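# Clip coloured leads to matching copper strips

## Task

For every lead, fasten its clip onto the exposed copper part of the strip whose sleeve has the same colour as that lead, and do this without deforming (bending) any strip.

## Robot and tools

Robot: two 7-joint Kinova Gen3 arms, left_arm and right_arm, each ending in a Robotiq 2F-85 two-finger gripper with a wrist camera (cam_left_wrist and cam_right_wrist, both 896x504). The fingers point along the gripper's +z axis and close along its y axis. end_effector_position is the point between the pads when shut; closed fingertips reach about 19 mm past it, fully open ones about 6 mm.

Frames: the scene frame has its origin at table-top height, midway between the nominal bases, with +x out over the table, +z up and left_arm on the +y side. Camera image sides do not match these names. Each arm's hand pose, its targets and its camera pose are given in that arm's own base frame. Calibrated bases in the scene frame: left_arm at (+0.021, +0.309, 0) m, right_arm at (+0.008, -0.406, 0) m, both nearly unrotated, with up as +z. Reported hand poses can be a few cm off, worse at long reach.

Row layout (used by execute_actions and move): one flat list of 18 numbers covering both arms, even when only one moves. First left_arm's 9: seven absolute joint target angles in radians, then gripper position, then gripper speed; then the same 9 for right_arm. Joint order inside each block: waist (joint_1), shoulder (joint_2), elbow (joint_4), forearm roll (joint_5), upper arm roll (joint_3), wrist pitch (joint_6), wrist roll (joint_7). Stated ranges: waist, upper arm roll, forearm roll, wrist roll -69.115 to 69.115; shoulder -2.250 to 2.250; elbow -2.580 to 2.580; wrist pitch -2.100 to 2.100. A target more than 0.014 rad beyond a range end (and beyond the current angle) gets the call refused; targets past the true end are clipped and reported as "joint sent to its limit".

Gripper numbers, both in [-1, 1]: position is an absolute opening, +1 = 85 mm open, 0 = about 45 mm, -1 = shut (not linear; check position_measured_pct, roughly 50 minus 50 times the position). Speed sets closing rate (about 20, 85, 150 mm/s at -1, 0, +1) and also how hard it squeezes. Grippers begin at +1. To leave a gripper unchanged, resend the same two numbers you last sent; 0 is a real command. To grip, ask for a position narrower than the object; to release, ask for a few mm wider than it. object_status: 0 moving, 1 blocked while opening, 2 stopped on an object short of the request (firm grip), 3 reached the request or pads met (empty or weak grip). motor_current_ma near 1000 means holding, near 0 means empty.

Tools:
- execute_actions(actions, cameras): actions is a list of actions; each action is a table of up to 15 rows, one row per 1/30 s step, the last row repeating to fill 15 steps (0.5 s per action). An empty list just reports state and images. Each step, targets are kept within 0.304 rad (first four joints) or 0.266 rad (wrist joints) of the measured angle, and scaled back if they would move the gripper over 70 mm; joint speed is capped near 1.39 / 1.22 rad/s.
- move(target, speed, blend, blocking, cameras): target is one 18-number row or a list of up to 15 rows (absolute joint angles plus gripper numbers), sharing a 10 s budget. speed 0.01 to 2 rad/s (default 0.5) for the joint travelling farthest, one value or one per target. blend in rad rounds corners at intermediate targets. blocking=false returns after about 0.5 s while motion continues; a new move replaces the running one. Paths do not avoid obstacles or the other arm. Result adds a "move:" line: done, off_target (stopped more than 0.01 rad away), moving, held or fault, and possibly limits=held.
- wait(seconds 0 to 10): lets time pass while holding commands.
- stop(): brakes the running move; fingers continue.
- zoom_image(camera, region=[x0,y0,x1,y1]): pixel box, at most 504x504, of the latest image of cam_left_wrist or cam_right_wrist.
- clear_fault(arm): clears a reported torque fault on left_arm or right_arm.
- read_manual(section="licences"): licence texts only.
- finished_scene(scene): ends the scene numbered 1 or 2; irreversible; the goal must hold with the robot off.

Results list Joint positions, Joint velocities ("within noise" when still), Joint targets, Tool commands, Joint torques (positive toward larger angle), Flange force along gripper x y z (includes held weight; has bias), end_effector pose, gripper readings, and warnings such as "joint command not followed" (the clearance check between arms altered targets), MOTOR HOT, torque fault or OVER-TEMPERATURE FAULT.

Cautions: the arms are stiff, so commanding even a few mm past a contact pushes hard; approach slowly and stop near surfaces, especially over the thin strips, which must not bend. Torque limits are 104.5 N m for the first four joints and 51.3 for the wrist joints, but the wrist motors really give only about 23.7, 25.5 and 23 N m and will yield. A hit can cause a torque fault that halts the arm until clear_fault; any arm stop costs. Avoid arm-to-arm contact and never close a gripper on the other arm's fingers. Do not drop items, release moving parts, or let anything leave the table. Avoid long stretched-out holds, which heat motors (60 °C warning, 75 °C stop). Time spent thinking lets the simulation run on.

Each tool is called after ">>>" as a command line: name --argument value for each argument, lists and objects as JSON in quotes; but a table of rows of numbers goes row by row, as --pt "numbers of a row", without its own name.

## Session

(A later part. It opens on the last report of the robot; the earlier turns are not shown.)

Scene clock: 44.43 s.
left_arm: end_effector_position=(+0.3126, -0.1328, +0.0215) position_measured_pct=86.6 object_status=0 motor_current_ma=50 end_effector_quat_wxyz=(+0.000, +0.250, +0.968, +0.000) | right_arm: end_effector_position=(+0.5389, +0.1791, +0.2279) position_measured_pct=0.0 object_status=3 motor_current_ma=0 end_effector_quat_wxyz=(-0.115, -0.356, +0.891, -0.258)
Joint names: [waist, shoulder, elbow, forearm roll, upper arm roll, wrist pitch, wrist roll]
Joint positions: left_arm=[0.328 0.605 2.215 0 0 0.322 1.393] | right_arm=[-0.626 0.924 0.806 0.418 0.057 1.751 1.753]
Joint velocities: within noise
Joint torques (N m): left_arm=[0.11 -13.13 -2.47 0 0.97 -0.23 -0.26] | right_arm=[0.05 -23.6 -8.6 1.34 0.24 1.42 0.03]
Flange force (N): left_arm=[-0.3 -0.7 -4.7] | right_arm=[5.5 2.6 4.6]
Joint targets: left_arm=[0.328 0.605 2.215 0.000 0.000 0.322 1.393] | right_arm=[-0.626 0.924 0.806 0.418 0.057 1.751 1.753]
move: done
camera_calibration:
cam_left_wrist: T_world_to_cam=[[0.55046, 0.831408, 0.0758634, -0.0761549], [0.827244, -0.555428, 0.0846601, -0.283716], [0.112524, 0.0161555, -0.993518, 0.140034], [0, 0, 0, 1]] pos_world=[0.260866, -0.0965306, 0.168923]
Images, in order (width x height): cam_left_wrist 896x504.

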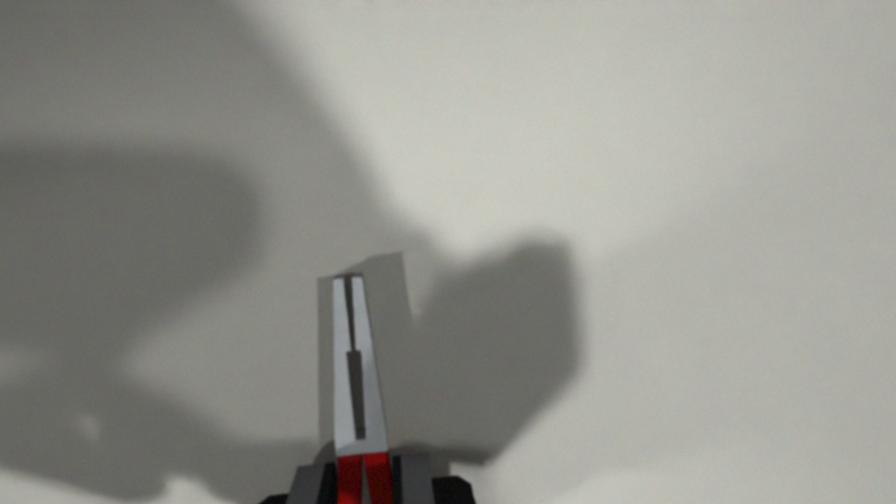

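>>> move --target '[0.3285, 0.6046, 2.2149, 0.0, 0.0, 0.3221, 1.3931, -0.80, -1, -0.626, 0.924, 0.806, 0.418, 0.057, 1.751, 1.753, 1, 1]' --speed 0.05 --cameras '["cam_left_wrist"]'

>>> wait --seconds 1.0 --cameras '["cam_left_wrist"]'

>>> zoom_image --camera "cam_left_wrist" --region '[250, 250, 500, 504]'

Scene clock: 45.40 s.
left_arm: end_effector_position=(+0.3126, -0.1328, +0.0215) position_measured_pct=89.6 object_status=0 motor_current_ma=90 end_effector_quat_wxyz=(+0.000, +0.250, +0.968, +0.000) | right_arm: end_effector_position=(+0.5389, +0.1791, +0.2279) position_measured_pct=0.0 object_status=3 motor_current_ma=0 end_effector_quat_wxyz=(-0.115, -0.356, +0.891, -0.258)
Joint names: [waist, shoulder, elbow, forearm roll, upper arm roll, wrist pitch, wrist roll]
Joint positions: left_arm=[0.328 0.605 2.215 0 0 0.322 1.393] | right_arm=[-0.626 0.924 0.806 0.418 0.057 1.751 1.753]
Joint velocities: within noise
Joint torques (N m): left_arm=[0.1 -13.13 -2.51 0 0.93 -0.24 -0.25] | right_arm=[0.11 -23.61 -8.6 1.35 0.25 1.42 0.03]
Flange force (N): left_arm=[-0.3 -0.6 -4.7] | right_arm=[5.5 2.7 4.6]
Joint targets: left_arm=[0.328 0.605 2.215 0.000 0.000 0.322 1.393] | right_arm=[-0.626 0.924 0.806 0.418 0.057 1.751 1.753]
move: done
camera_calibration:
cam_left_wrist: T_world_to_cam=[[0.55046, 0.831408, 0.0758634, -0.0761549], [0.827244, -0.555428, 0.0846601, -0.283716], [0.112524, 0.0161555, -0.993518, 0.140034], [0, 0, 0, 1]] pos_world=[0.260866, -0.0965306, 0.168923]
Images, in order (width x height): cam_left_wrist 896x504.

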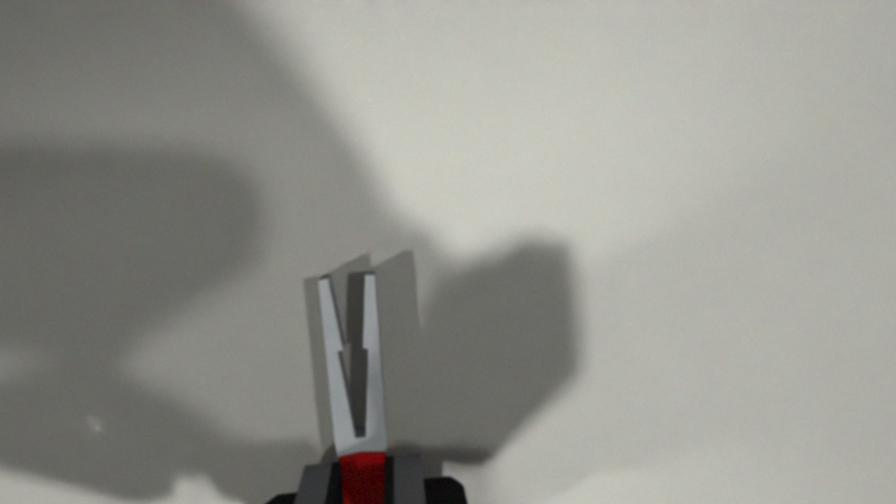

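Scene clock: 46.40 s.
left_arm: end_effector_position=(+0.3126, -0.1328, +0.0215) position_measured_pct=89.6 object_status=3 motor_current_ma=90 end_effector_quat_wxyz=(+0.000, +0.250, +0.968, +0.000) | right_arm: end_effector_position=(+0.5389, +0.1791, +0.2279) position_measured_pct=0.0 object_status=3 motor_current_ma=0 end_effector_quat_wxyz=(-0.115, -0.356, +0.891, -0.258)
Joint names: [waist, shoulder, elbow, forearm roll, upper arm roll, wrist pitch, wrist roll]
Joint positions: left_arm=[0.328 0.605 2.215 0 0 0.322 1.393] | right_arm=[-0.626 0.924 0.806 0.418 0.057 1.751 1.753]
Joint velocities: within noise
Joint torques (N m): left_arm=[0.14 -13.14 -2.47 0 0.92 -0.25 -0.24] | right_arm=[0.06 -23.63 -8.64 1.34 0.23 1.43 0.03]
Flange force (N): left_arm=[-0.4 -0.5 -4.8] | right_arm=[5.6 2.7 4.8]
Joint targets: left_arm=[0.328 0.605 2.215 0.000 0.000 0.322 1.393] | right_arm=[-0.626 0.924 0.806 0.418 0.057 1.751 1.753]
Tool commands: left_gripper/position=-0.8 left_gripper/speed=-1.0 right_gripper/position=+1.0 right_gripper/speed=+1.0
wait: 1.00 s; at rest by 0.17 s
camera_calibration:
cam_left_wrist: T_world_to_cam=[[0.55046, 0.831408, 0.0758634, -0.0761549], [0.827244, -0.555428, 0.0846601, -0.283716], [0.112524, 0.0161555, -0.993518, 0.140034], [0, 0, 0, 1]] pos_world=[0.260866, -0.0965306, 0.168923]
Images, in order (width x height): cam_left_wrist 896x504.

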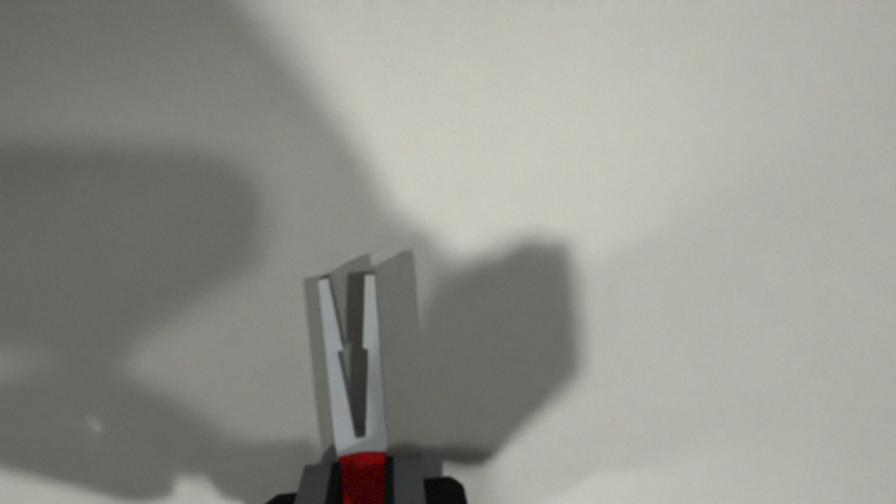

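Scaled by 1.984 from the camera's 896x504 image, which has a finer 1280x720 frame.

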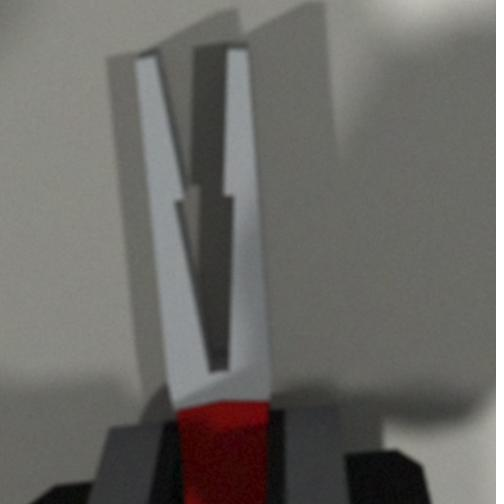

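>>> move --pt "0.3285 0.4994 2.1907 0.0 0.0 0.4514 1.3931 -0.80 -1 0.0 0.6 2.2 -0.8 0.0 1.3 1.9 1 1" --pt "0.3285 0.4994 2.1907 0.0 0.0 0.4514 1.3931 -0.80 -1 0.37 1.1086 2.554 -1.5708 0.0 1.093 2.142 1 1" --speed 0.7 --blend 0.1

Scene clock: 58.83 s.
left_arm: end_effector_position=(+0.3126, -0.1328, +0.0600) position_measured_pct=89.6 object_status=3 motor_current_ma=90 end_effector_quat_wxyz=(+0.000, +0.250, +0.968, +0.000) | right_arm: end_effector_position=(+0.2296, +0.1812, +0.0758) position_measured_pct=0.0 object_status=3 motor_current_ma=0 end_effector_quat_wxyz=(-0.365, +0.626, +0.555, +0.409)
Joint names: [waist, shoulder, elbow, forearm roll, upper arm roll, wrist pitch, wrist roll]
Joint positions: left_arm=[0.328 0.499 2.191 0 0 0.451 1.393] | right_arm=[0.37 1.109 2.554 -1.571 0 1.093 2.142]
Joint velocities: within noise
Joint torques (N m): left_arm=[0.1 -12.45 -3.55 0.01 0.89 -0.23 -0.26] | right_arm=[0.2 -12.67 4.22 1.41 -3.18 2.73 0]
Flange force (N): left_arm=[0.1 -0.7 -4.5] | right_arm=[0.8 -3.1 -1.4]
Joint targets: left_arm=[0.328 0.499 2.191 0.000 0.000 0.451 1.393] | right_arm=[0.370 1.109 2.554 -1.571 0.000 1.093 2.142]
move: done
camera_calibration:
cam_left_wrist: T_world_to_cam=[[0.55046, 0.831408, 0.0758634, -0.0790832], [0.827244, -0.555428, 0.0846601, -0.286984], [0.112524, 0.0161555, -0.993518, 0.178384], [0, 0, 0, 1]] pos_world=[0.260866, -0.0965306, 0.207523]
cam_right_wrist: T_world_to_cam=[[0.971798, -0.230327, -0.0505744, -0.197322], [-0.134866, -0.366925, -0.920422, 0.221808], [0.193441, 0.901285, -0.387641, -0.0400576], [0, 0, 0, 1]] pos_world=[0.22942, 0.0720418, 0.17865]

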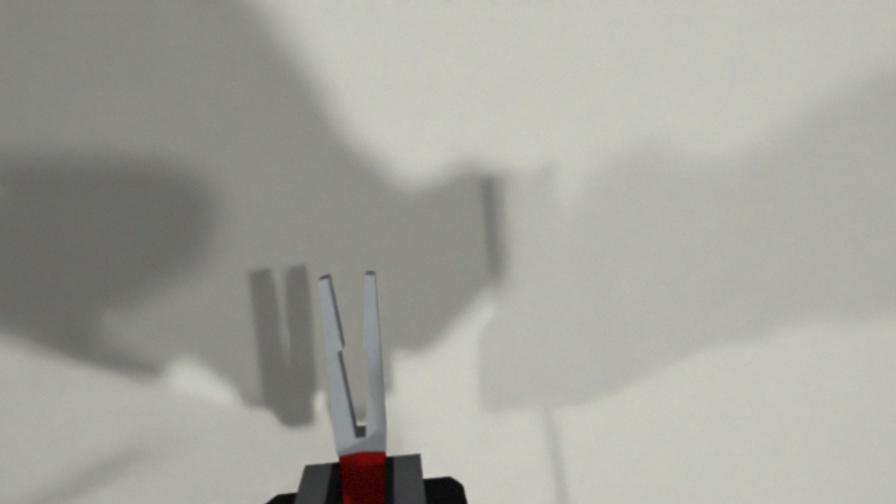

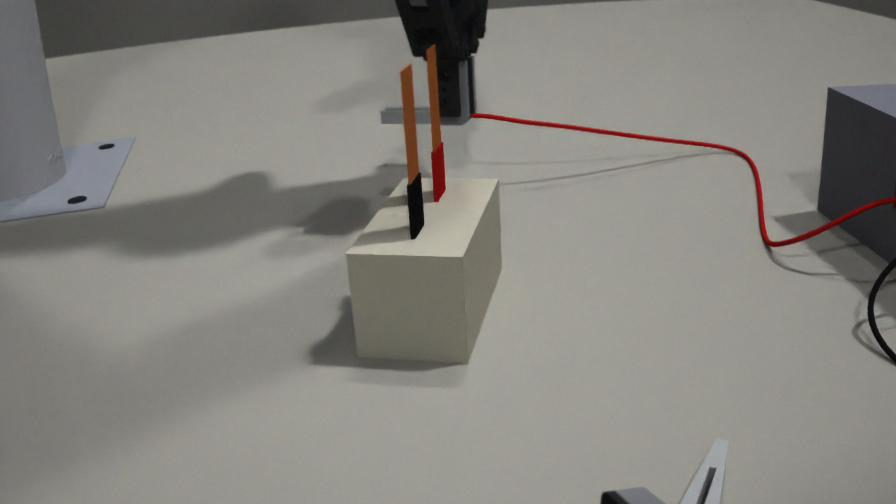

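>>> move --target '[0.3285, 0.4994, 2.1907, 0.0, 0.0, 0.4514, 1.3931, -0.86, -1, 0.37, 1.1086, 2.554, -1.5708, 0.0, 1.093, 2.142, 1, 1]' --cameras '["cam_left_wrist"]'

>>> zoom_image --camera "cam_left_wrist" --region '[250, 250, 500, 504]'

Scene clock: 62.67 s.
left_arm: end_effector_position=(+0.3126, -0.1328, +0.0600) position_measured_pct=92.6 object_status=0 motor_current_ma=920 end_effector_quat_wxyz=(+0.000, +0.250, +0.968, +0.000) | right_arm: end_effector_position=(+0.2296, +0.1812, +0.0758) position_measured_pct=0.0 object_status=3 motor_current_ma=0 end_effector_quat_wxyz=(-0.365, +0.626, +0.555, +0.409)
Joint names: [waist, shoulder, elbow, forearm roll, upper arm roll, wrist pitch, wrist roll]
Joint positions: left_arm=[0.328 0.499 2.191 0 0 0.451 1.393] | right_arm=[0.37 1.109 2.554 -1.571 0 1.093 2.142]
Joint velocities: within noise
Joint torques (N m): left_arm=[0.11 -12.49 -3.55 -0.01 0.89 -0.26 -0.24] | right_arm=[0.24 -12.66 4.33 1.43 -3.16 2.74 0.01]
Flange force (N): left_arm=[0.1 -0.7 -4.5] | right_arm=[0.7 -2.7 -1.2]
Joint targets: left_arm=[0.328 0.499 2.191 0.000 0.000 0.451 1.393] | right_arm=[0.370 1.109 2.554 -1.571 0.000 1.093 2.142]
move: done
camera_calibration:
cam_left_wrist: T_world_to_cam=[[0.55046, 0.831408, 0.0758634, -0.0790832], [0.827244, -0.555428, 0.0846601, -0.286984], [0.112524, 0.0161555, -0.993518, 0.178384], [0, 0, 0, 1]] pos_world=[0.260866, -0.0965306, 0.207523]
Images, in order (width x height): cam_left_wrist 896x504.

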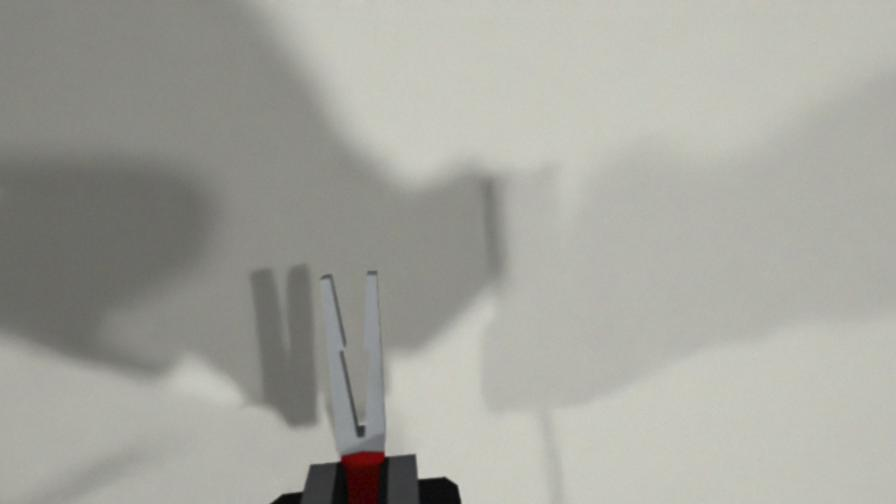

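Scaled by 1.984 from the camera's 896x504 image, which has a finer 1280x720 frame.

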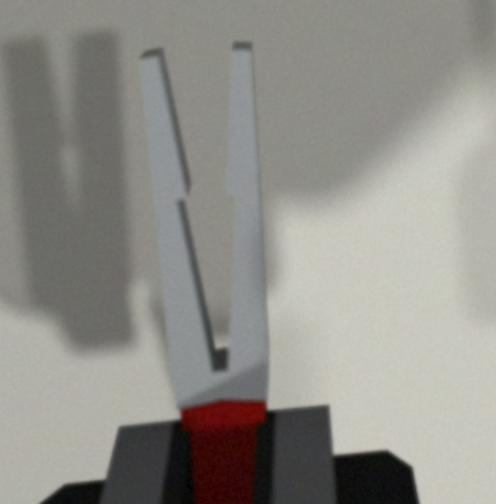

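>>> move --pt "0.3285 0.3539 2.1272 0.0 0.0 0.6605 2.4 -0.86 -1 0.37 1.1086 2.554 -1.5708 0.0 1.093 2.142 1 1" --pt "0.4502 0.4136 2.0754 0.0 0.0 0.6526 3.1764 -0.86 -1 0.37 1.1086 2.554 -1.5708 0.0 1.093 2.142 1 1" --speed 0.5 --blend 0.05

Scene clock: 67.37 s.
left_arm: end_effector_position=(+0.3133, -0.1790, +0.1090) position_measured_pct=92.6 object_status=3 motor_current_ma=900 end_effector_quat_wxyz=(+0.000, -0.546, +0.838, +0.000) | right_arm: end_effector_position=(+0.2296, +0.1812, +0.0758) position_measured_pct=0.0 object_status=3 motor_current_ma=0 end_effector_quat_wxyz=(-0.365, +0.626, +0.555, +0.409)
Joint names: [waist, shoulder, elbow, forearm roll, upper arm roll, wrist pitch, wrist roll]
Joint positions: left_arm=[0.45 0.414 2.075 0 0 0.653 3.176] | right_arm=[0.37 1.109 2.554 -1.571 0 1.093 2.142]
Joint velocities: within noise
Joint torques (N m): left_arm=[0.05 -12.47 -5.12 0.05 0.88 -0.28 -0.17] | right_arm=[0.19 -12.68 4.3 1.41 -3.19 2.74 0.01]
Flange force (N): left_arm=[0.4 0.8 -4.0] | right_arm=[0.6 -2.8 -1.5]
Joint targets: left_arm=[0.450 0.414 2.075 0.000 0.000 0.653 3.176] | right_arm=[0.370 1.109 2.554 -1.571 0.000 1.093 2.142]
move: done
camera_calibration:
cam_left_wrist: T_world_to_cam=[[-0.877849, 0.472885, 0.0759006, 0.338537], [0.478214, 0.874153, 0.0846666, 0.0478359], [-0.0263112, 0.110621, -0.993514, 0.288137], [0, 0, 0, 1]] pos_world=[0.28189, -0.233779, 0.256523]
cam_right_wrist: T_world_to_cam=[[0.971761, -0.230472, -0.0506223, -0.197294], [-0.13497, -0.366923, -0.920408, 0.221829], [0.193554, 0.901249, -0.387669, -0.0400756], [0, 0, 0, 1]] pos_world=[0.22942, 0.0720415, 0.178649]

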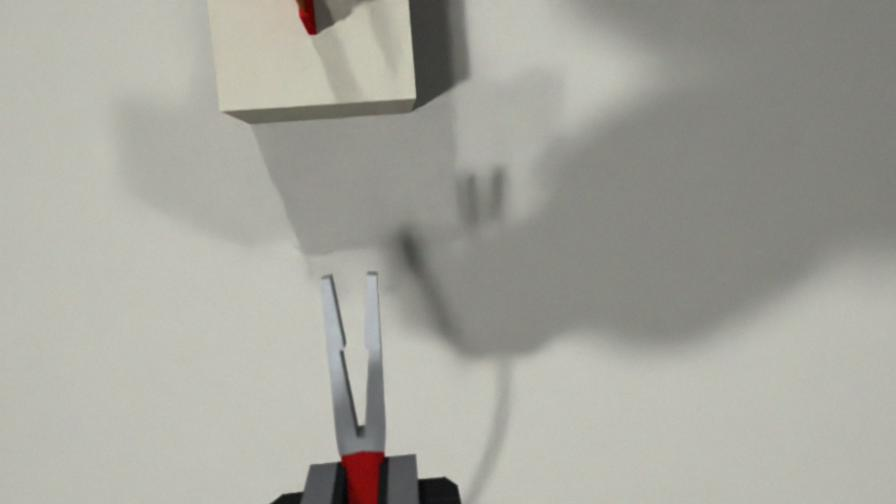

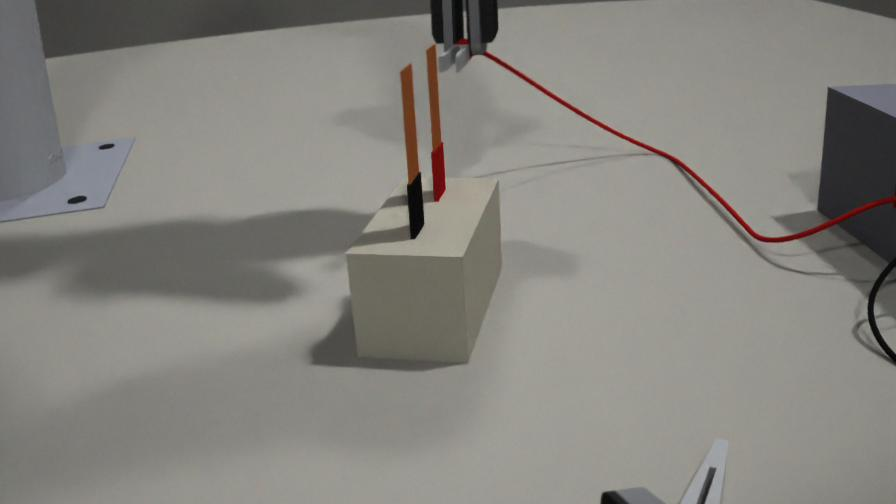

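>>> zoom_image --camera "cam_left_wrist" --region '[200, 0, 440, 130]'

>>> zoom_image --camera "cam_right_wrist" --region '[380, 0, 530, 260]'

Scaled by 2.100 from the camera's 896x504 image, which has a finer 1280x720 frame.

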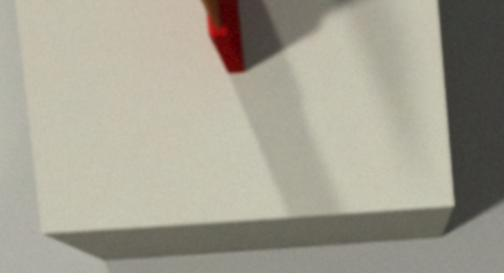

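Scaled by 1.938 from the camera's 896x504 image, which has a finer 1280x720 frame.

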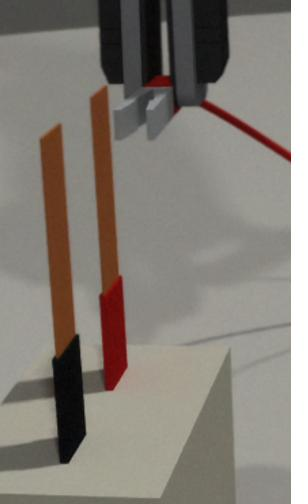

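>>> move --target '[0.5472, 0.4299, 2.0451, 0.0, 0.0, 0.6667, 3.2944, -0.86, -1, 0.37, 1.1086, 2.554, -1.5708, 0.0, 1.093, 2.142, 1, 1]' --speed 0.15

>>> zoom_image --camera "cam_left_wrist" --region '[200, 0, 500, 300]'

>>> zoom_image --camera "cam_right_wrist" --region '[380, 0, 530, 260]'

Scene clock: 72.00 s.
left_arm: end_effector_position=(+0.3028, -0.2136, +0.1089) position_measured_pct=92.6 object_status=3 motor_current_ma=900 end_effector_quat_wxyz=(+0.000, -0.555, +0.832, +0.000) | right_arm: end_effector_position=(+0.2296, +0.1812, +0.0758) position_measured_pct=0.0 object_status=3 motor_current_ma=0 end_effector_quat_wxyz=(-0.365, +0.626, +0.555, +0.409)
Joint names: [waist, shoulder, elbow, forearm roll, upper arm roll, wrist pitch, wrist roll]
Joint positions: left_arm=[0.547 0.43 2.045 0 0 0.667 3.294] | right_arm=[0.37 1.109 2.554 -1.571 0 1.093 2.142]
Joint velocities: within noise
Joint torques (N m): left_arm=[0.29 -12.95 -5.27 0.02 0.9 -0.31 -0.26] | right_arm=[0.21 -12.68 4.28 1.4 -3.15 2.75 0.01]
Flange force (N): left_arm=[0.0 0.7 -3.8] | right_arm=[0.7 -2.9 -1.4]
Joint targets: left_arm=[0.547 0.430 2.045 0.000 0.000 0.667 3.294] | right_arm=[0.370 1.109 2.554 -1.571 0.000 1.093 2.142]
move: done
camera_calibration:
cam_left_wrist: T_world_to_cam=[[-0.88759, 0.454343, 0.0758717, 0.344627], [0.459744, 0.884012, 0.0846044, 0.0907608], [-0.0286321, 0.109976, -0.993522, 0.292142], [0, 0, 0, 1]] pos_world=[0.272525, -0.268941, 0.256423]
cam_right_wrist: T_world_to_cam=[[0.971761, -0.230472, -0.0506223, -0.197294], [-0.13497, -0.366923, -0.920408, 0.221829], [0.193554, 0.901249, -0.387669, -0.0400756], [0, 0, 0, 1]] pos_world=[0.22942, 0.0720415, 0.178649]

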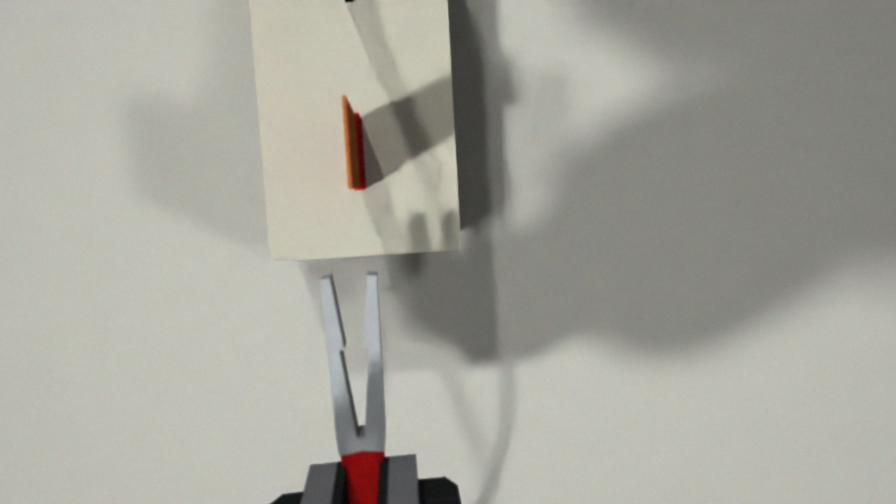

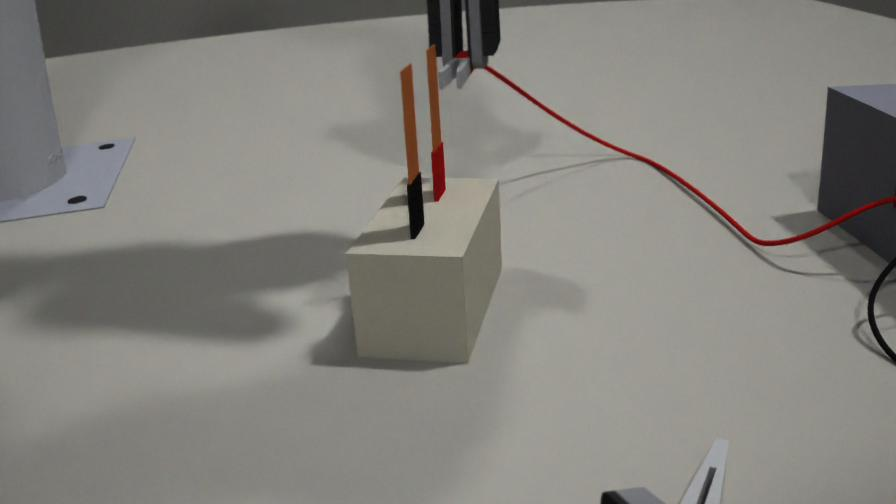

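Scaled by 1.680 from the camera's 896x504 image, which has a finer 1280x720 frame.

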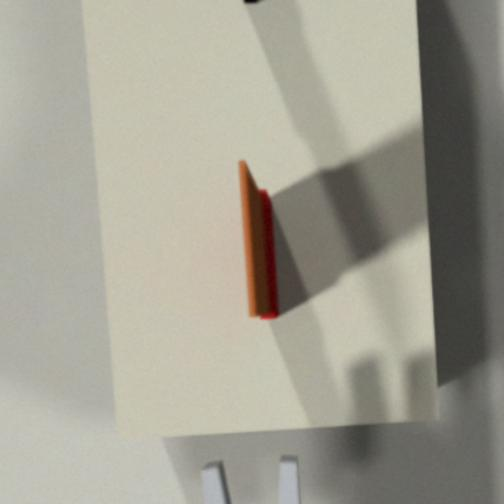

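Scaled by 1.938 from the camera's 896x504 image, which has a finer 1280x720 frame.

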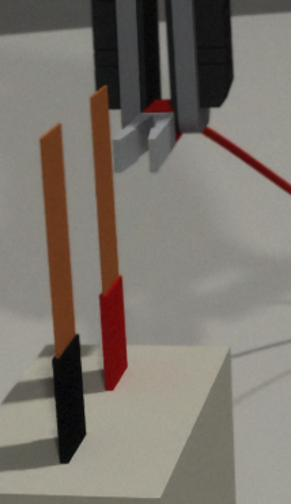

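>>> move --target '[0.5800, 0.4312, 2.0422, 0.0, 0.0, 0.6681, 3.3272, -0.86, -1, 0.37, 1.1086, 2.554, -1.5708, 0.0, 1.093, 2.142, 1, 1]' --speed 0.08

>>> zoom_image --camera "cam_left_wrist" --region '[230, 120, 480, 370]'

>>> zoom_image --camera "cam_right_wrist" --region '[380, 0, 530, 260]'

Scene clock: 74.20 s.
left_arm: end_effector_position=(+0.2964, -0.2239, +0.1090) position_measured_pct=92.6 object_status=3 motor_current_ma=900 end_effector_quat_wxyz=(+0.000, -0.555, +0.832, +0.000) | right_arm: end_effector_position=(+0.2296, +0.1812, +0.0758) position_measured_pct=0.0 object_status=3 motor_current_ma=0 end_effector_quat_wxyz=(-0.365, +0.626, +0.555, +0.409)
Joint names: [waist, shoulder, elbow, forearm roll, upper arm roll, wrist pitch, wrist roll]
Joint positions: left_arm=[0.58 0.431 2.042 0 0 0.668 3.327] | right_arm=[0.37 1.109 2.554 -1.571 0 1.093 2.142]
Joint velocities: within noise
Joint torques (N m): left_arm=[0.13 -12.95 -5.26 0.03 0.87 -0.31 -0.25] | right_arm=[0.25 -12.69 4.31 1.4 -3.15 2.72 0.01]
Flange force (N): left_arm=[0.4 0.8 -3.9] | right_arm=[0.7 -2.7 -1.3]
Joint targets: left_arm=[0.580 0.431 2.042 0.000 0.000 0.668 3.327] | right_arm=[0.370 1.109 2.554 -1.571 0.000 1.093 2.142]
move: done
camera_calibration:
cam_left_wrist: T_world_to_cam=[[-0.887655, 0.454239, 0.0757272, 0.343732], [0.459624, 0.884078, 0.0845712, 0.102813], [-0.0285332, 0.109876, -0.993536, 0.293144], [0, 0, 0, 1]] pos_world=[0.266225, -0.27924, 0.256524]
cam_right_wrist: T_world_to_cam=[[0.971761, -0.230472, -0.0506223, -0.197294], [-0.13497, -0.366923, -0.920408, 0.221829], [0.193554, 0.901249, -0.387669, -0.0400756], [0, 0, 0, 1]] pos_world=[0.22942, 0.0720415, 0.178649]

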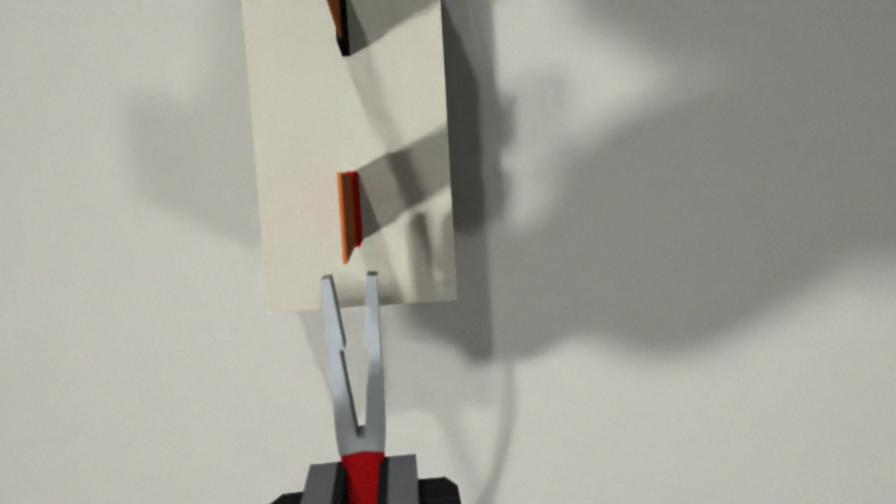

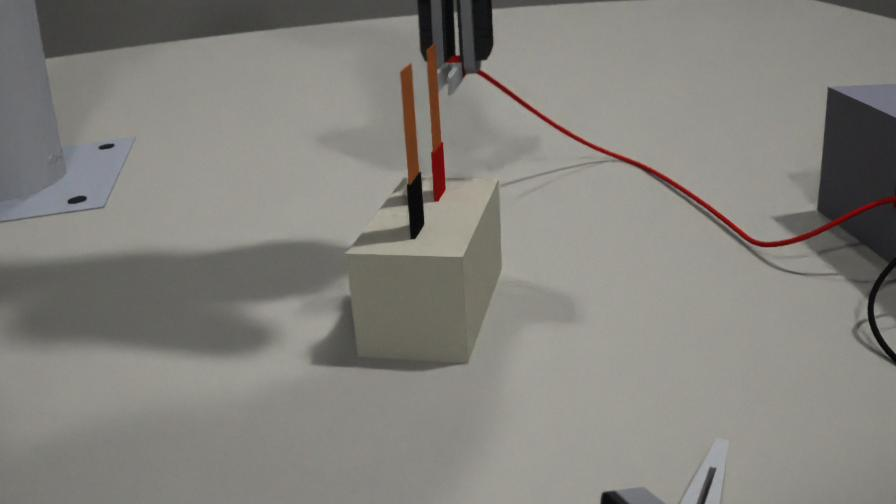

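Scaled by 2.016 from the camera's 896x504 image, which has a finer 1280x720 frame.

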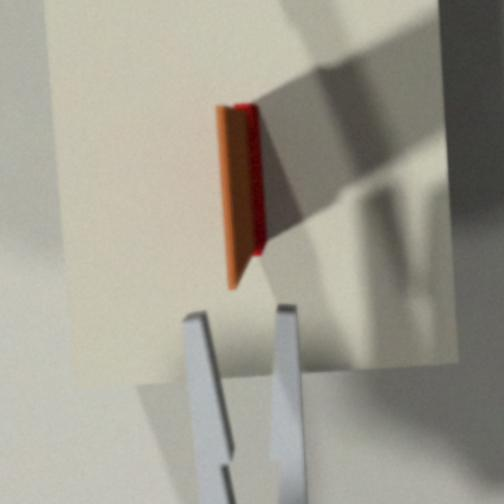

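Scaled by 1.938 from the camera's 896x504 image, which has a finer 1280x720 frame.

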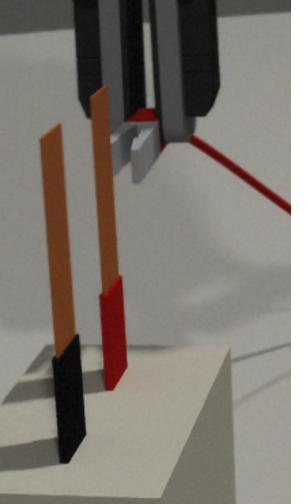

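>>> move --target '[0.598, 0.4340, 2.0369, 0.0, 0.0, 0.6707, 3.3452, -0.86, -1, 0.37, 1.1086, 2.554, -1.5708, 0.0, 1.093, 2.142, 1, 1]' --speed 0.05

>>> zoom_image --camera "cam_left_wrist" --region '[230, 150, 480, 400]'

>>> zoom_image --camera "cam_right_wrist" --region '[380, 0, 530, 260]'

Scene clock: 76.03 s.
left_arm: end_effector_position=(+0.2937, -0.2301, +0.1090) position_measured_pct=92.6 object_status=3 motor_current_ma=900 end_effector_quat_wxyz=(+0.000, -0.555, +0.832, +0.000) | right_arm: end_effector_position=(+0.2296, +0.1812, +0.0758) position_measured_pct=0.0 object_status=3 motor_current_ma=0 end_effector_quat_wxyz=(-0.365, +0.626, +0.555, +0.409)
Joint names: [waist, shoulder, elbow, forearm roll, upper arm roll, wrist pitch, wrist roll]
Joint positions: left_arm=[0.598 0.434 2.037 0 0 0.671 3.345] | right_arm=[0.37 1.109 2.554 -1.571 0 1.093 2.142]
Joint velocities: within noise
Joint torques (N m): left_arm=[0.07 -13 -5.27 0.04 0.88 -0.22 -0.14] | right_arm=[0.19 -12.67 4.31 1.41 -3.17 2.75 0.01]
Flange force (N): left_arm=[0.2 0.9 -3.6] | right_arm=[0.7 -2.8 -1.5]
Joint targets: left_arm=[0.598 0.434 2.037 0.000 0.000 0.671 3.345] | right_arm=[0.370 1.109 2.554 -1.571 0.000 1.093 2.142]
move: done
camera_calibration:
cam_left_wrist: T_world_to_cam=[[-0.887652, 0.454225, 0.0758606, 0.344166], [0.459625, 0.884073, 0.0846134, 0.109619], [-0.0286329, 0.109975, -0.993522, 0.29371], [0, 0, 0, 1]] pos_world=[0.263525, -0.285541, 0.256423]
cam_right_wrist: T_world_to_cam=[[0.971761, -0.230472, -0.0506223, -0.197294], [-0.13497, -0.366923, -0.920408, 0.221829], [0.193554, 0.901249, -0.387669, -0.0400756], [0, 0, 0, 1]] pos_world=[0.22942, 0.0720415, 0.178649]

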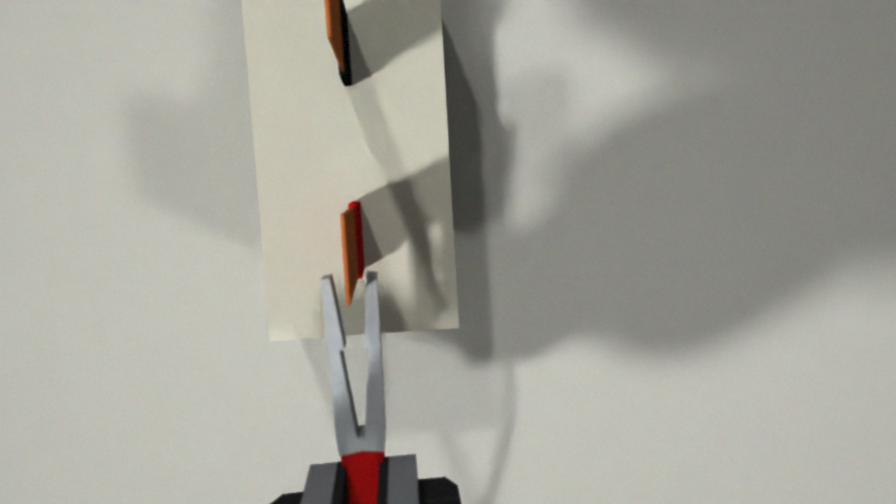

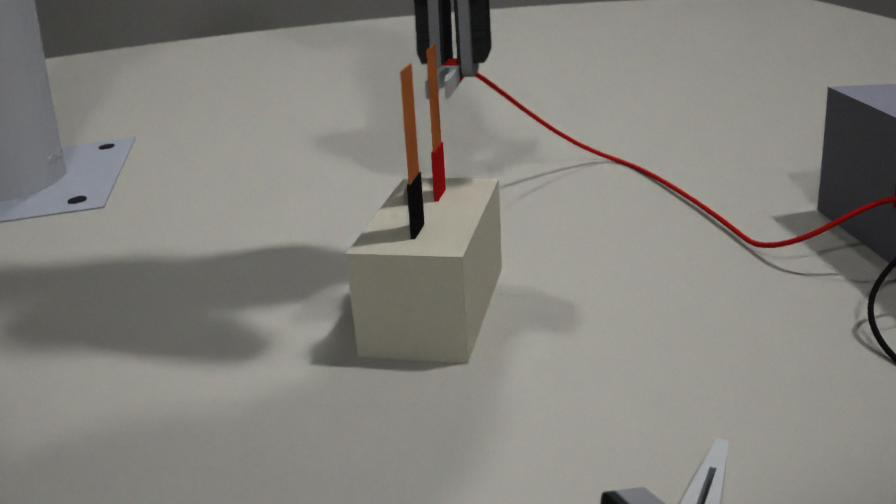

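Scaled by 2.016 from the camera's 896x504 image, which has a finer 1280x720 frame.

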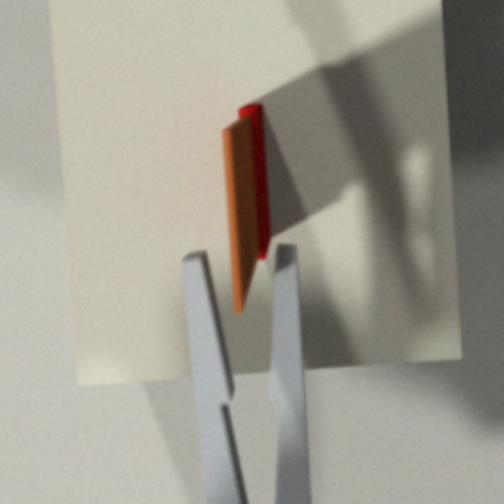

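Scaled by 1.938 from the camera's 896x504 image, which has a finer 1280x720 frame.

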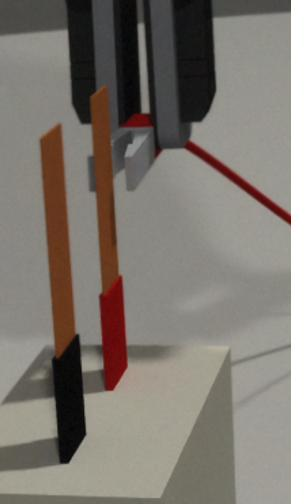

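>>> move --target '[0.6161, 0.4451, 2.0361, 0.0, 0.0, 0.6604, 3.3632, -0.86, -1, 0.37, 1.1086, 2.554, -1.5708, 0.0, 1.093, 2.142, 1, 1]' --speed 0.05

>>> zoom_image --camera "cam_left_wrist" --region '[230, 200, 480, 450]'

>>> zoom_image --camera "cam_right_wrist" --region '[380, 0, 530, 260]'

Scene clock: 77.63 s.
left_arm: end_effector_position=(+0.2909, -0.2364, +0.1050) position_measured_pct=92.6 object_status=3 motor_current_ma=900 end_effector_quat_wxyz=(+0.000, -0.555, +0.832, +0.000) | right_arm: end_effector_position=(+0.2296, +0.1812, +0.0758) position_measured_pct=0.0 object_status=3 motor_current_ma=0 end_effector_quat_wxyz=(-0.365, +0.626, +0.555, +0.409)
Joint names: [waist, shoulder, elbow, forearm roll, upper arm roll, wrist pitch, wrist roll]
Joint positions: left_arm=[0.616 0.445 2.036 0 0 0.66 3.363] | right_arm=[0.37 1.109 2.554 -1.571 0 1.093 2.142]
Joint velocities: within noise
Joint torques (N m): left_arm=[0.19 -12.99 -5.04 0.08 0.95 -0.22 -0.35] | right_arm=[0.2 -12.65 4.28 1.41 -3.14 2.73 0]
Flange force (N): left_arm=[0.5 0.7 -4.1] | right_arm=[0.8 -2.8 -1.4]
Joint targets: left_arm=[0.616 0.445 2.036 0.000 0.000 0.660 3.363] | right_arm=[0.370 1.109 2.554 -1.571 0.000 1.093 2.142]
move: done
camera_calibration:
cam_left_wrist: T_world_to_cam=[[-0.887593, 0.454353, 0.0757835, 0.344745], [0.459745, 0.884007, 0.0846501, 0.116704], [-0.0285321, 0.109976, -0.993525, 0.290409], [0, 0, 0, 1]] pos_world=[0.260625, -0.291741, 0.252524]
cam_right_wrist: T_world_to_cam=[[0.971761, -0.230472, -0.0506223, -0.197294], [-0.13497, -0.366923, -0.920408, 0.221829], [0.193554, 0.901249, -0.387669, -0.0400756], [0, 0, 0, 1]] pos_world=[0.22942, 0.0720415, 0.178649]

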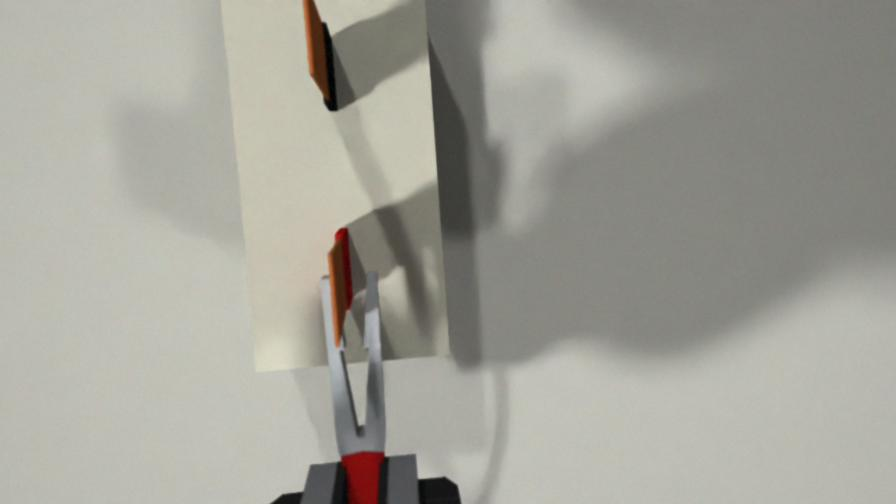

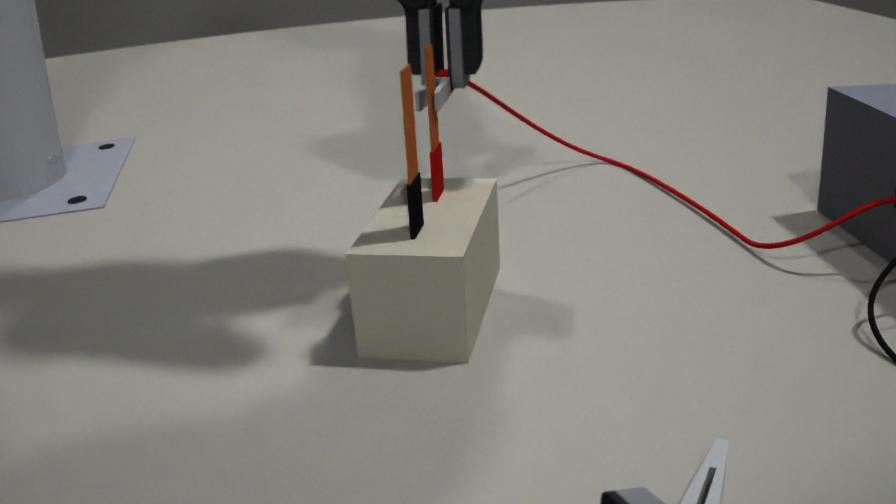

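Scaled by 2.016 from the camera's 896x504 image, which has a finer 1280x720 frame.

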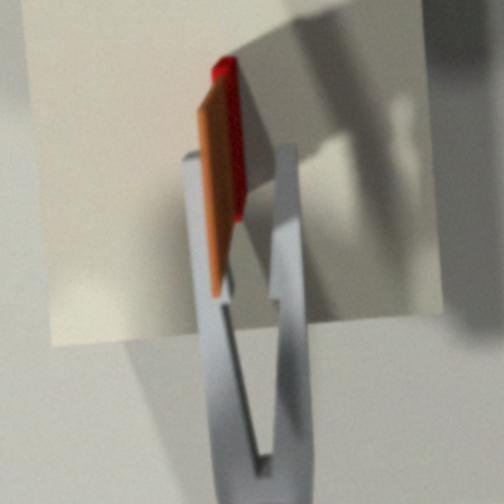

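Scaled by 1.938 from the camera's 896x504 image, which has a finer 1280x720 frame.

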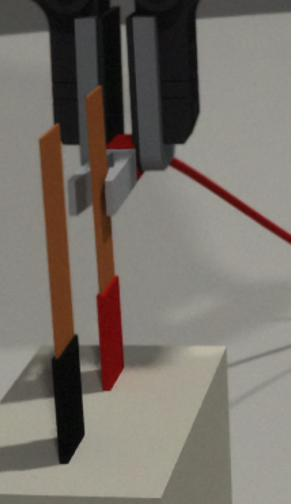

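>>> move --target '[0.6155, 0.4467, 2.0330, 0.0, 0.0, 0.6619, 3.3801, -0.86, -1, 0.37, 1.1086, 2.554, -1.5708, 0.0, 1.093, 2.142, 1, 1]' --speed 0.03

>>> zoom_image --camera "cam_left_wrist" --region '[230, 200, 480, 450]'

>>> zoom_image --camera "cam_right_wrist" --region '[380, 0, 530, 260]'

Scene clock: 80.97 s.
left_arm: end_effector_position=(+0.2918, -0.2368, +0.1050) position_measured_pct=92.6 object_status=3 motor_current_ma=900 end_effector_quat_wxyz=(+0.000, -0.562, +0.827, +0.000) | right_arm: end_effector_position=(+0.2296, +0.1812, +0.0758) position_measured_pct=0.0 object_status=3 motor_current_ma=0 end_effector_quat_wxyz=(-0.365, +0.626, +0.555, +0.409)
Joint names: [waist, shoulder, elbow, forearm roll, upper arm roll, wrist pitch, wrist roll]
Joint positions: left_arm=[0.616 0.447 2.033 0 0 0.662 3.38] | right_arm=[0.37 1.109 2.554 -1.571 0 1.093 2.142]
Joint velocities: within noise
Joint torques (N m): left_arm=[0.14 -13.17 -5.18 0.05 0.92 -0.29 -0.26] | right_arm=[0.22 -12.69 4.29 1.41 -3.16 2.73 0]
Flange force (N): left_arm=[0.4 0.7 -3.9] | right_arm=[0.7 -2.9 -1.3]
Joint targets: left_arm=[0.616 0.447 2.033 0.000 0.000 0.662 3.380] | right_arm=[0.370 1.109 2.554 -1.571 0.000 1.093 2.142]
move: done
camera_calibration:
cam_left_wrist: T_world_to_cam=[[-0.895386, 0.438782, 0.0758531, 0.344367], [0.444242, 0.891903, 0.0846058, 0.123066], [-0.0305301, 0.109452, -0.993523, 0.290941], [0, 0, 0, 1]] pos_world=[0.262553, -0.292709, 0.252523]
cam_right_wrist: T_world_to_cam=[[0.971761, -0.230472, -0.0506223, -0.197294], [-0.13497, -0.366923, -0.920408, 0.221829], [0.193554, 0.901249, -0.387669, -0.0400756], [0, 0, 0, 1]] pos_world=[0.22942, 0.0720415, 0.178649]

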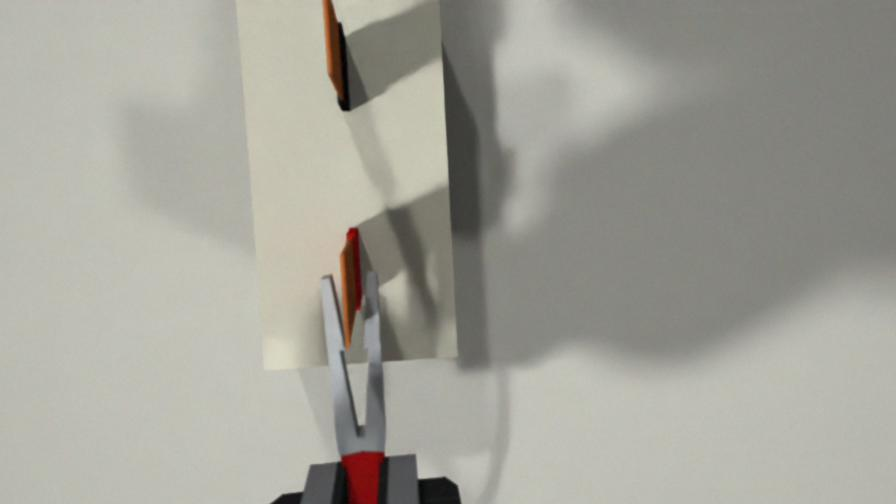

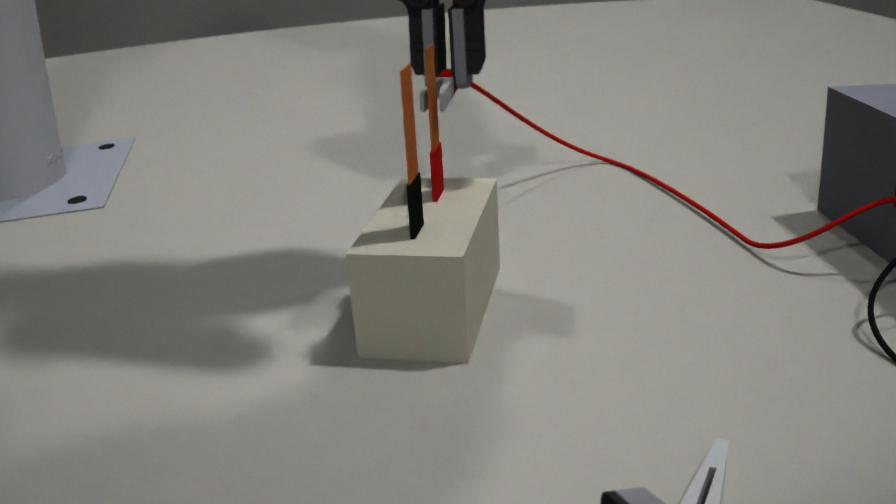

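Scaled by 2.016 from the camera's 896x504 image, which has a finer 1280x720 frame.

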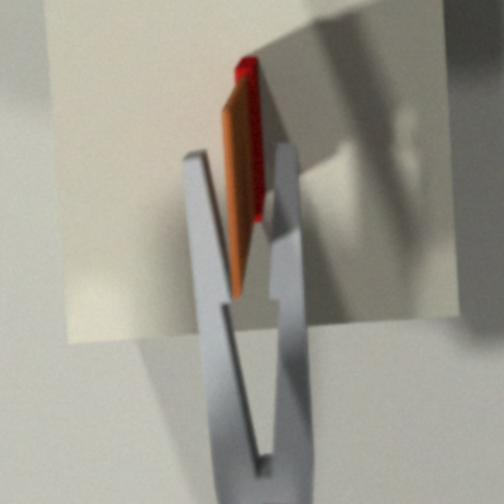

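Scaled by 1.938 from the camera's 896x504 image, which has a finer 1280x720 frame.

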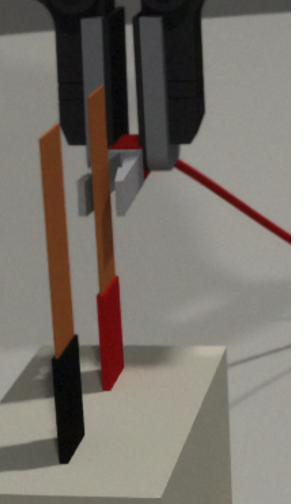

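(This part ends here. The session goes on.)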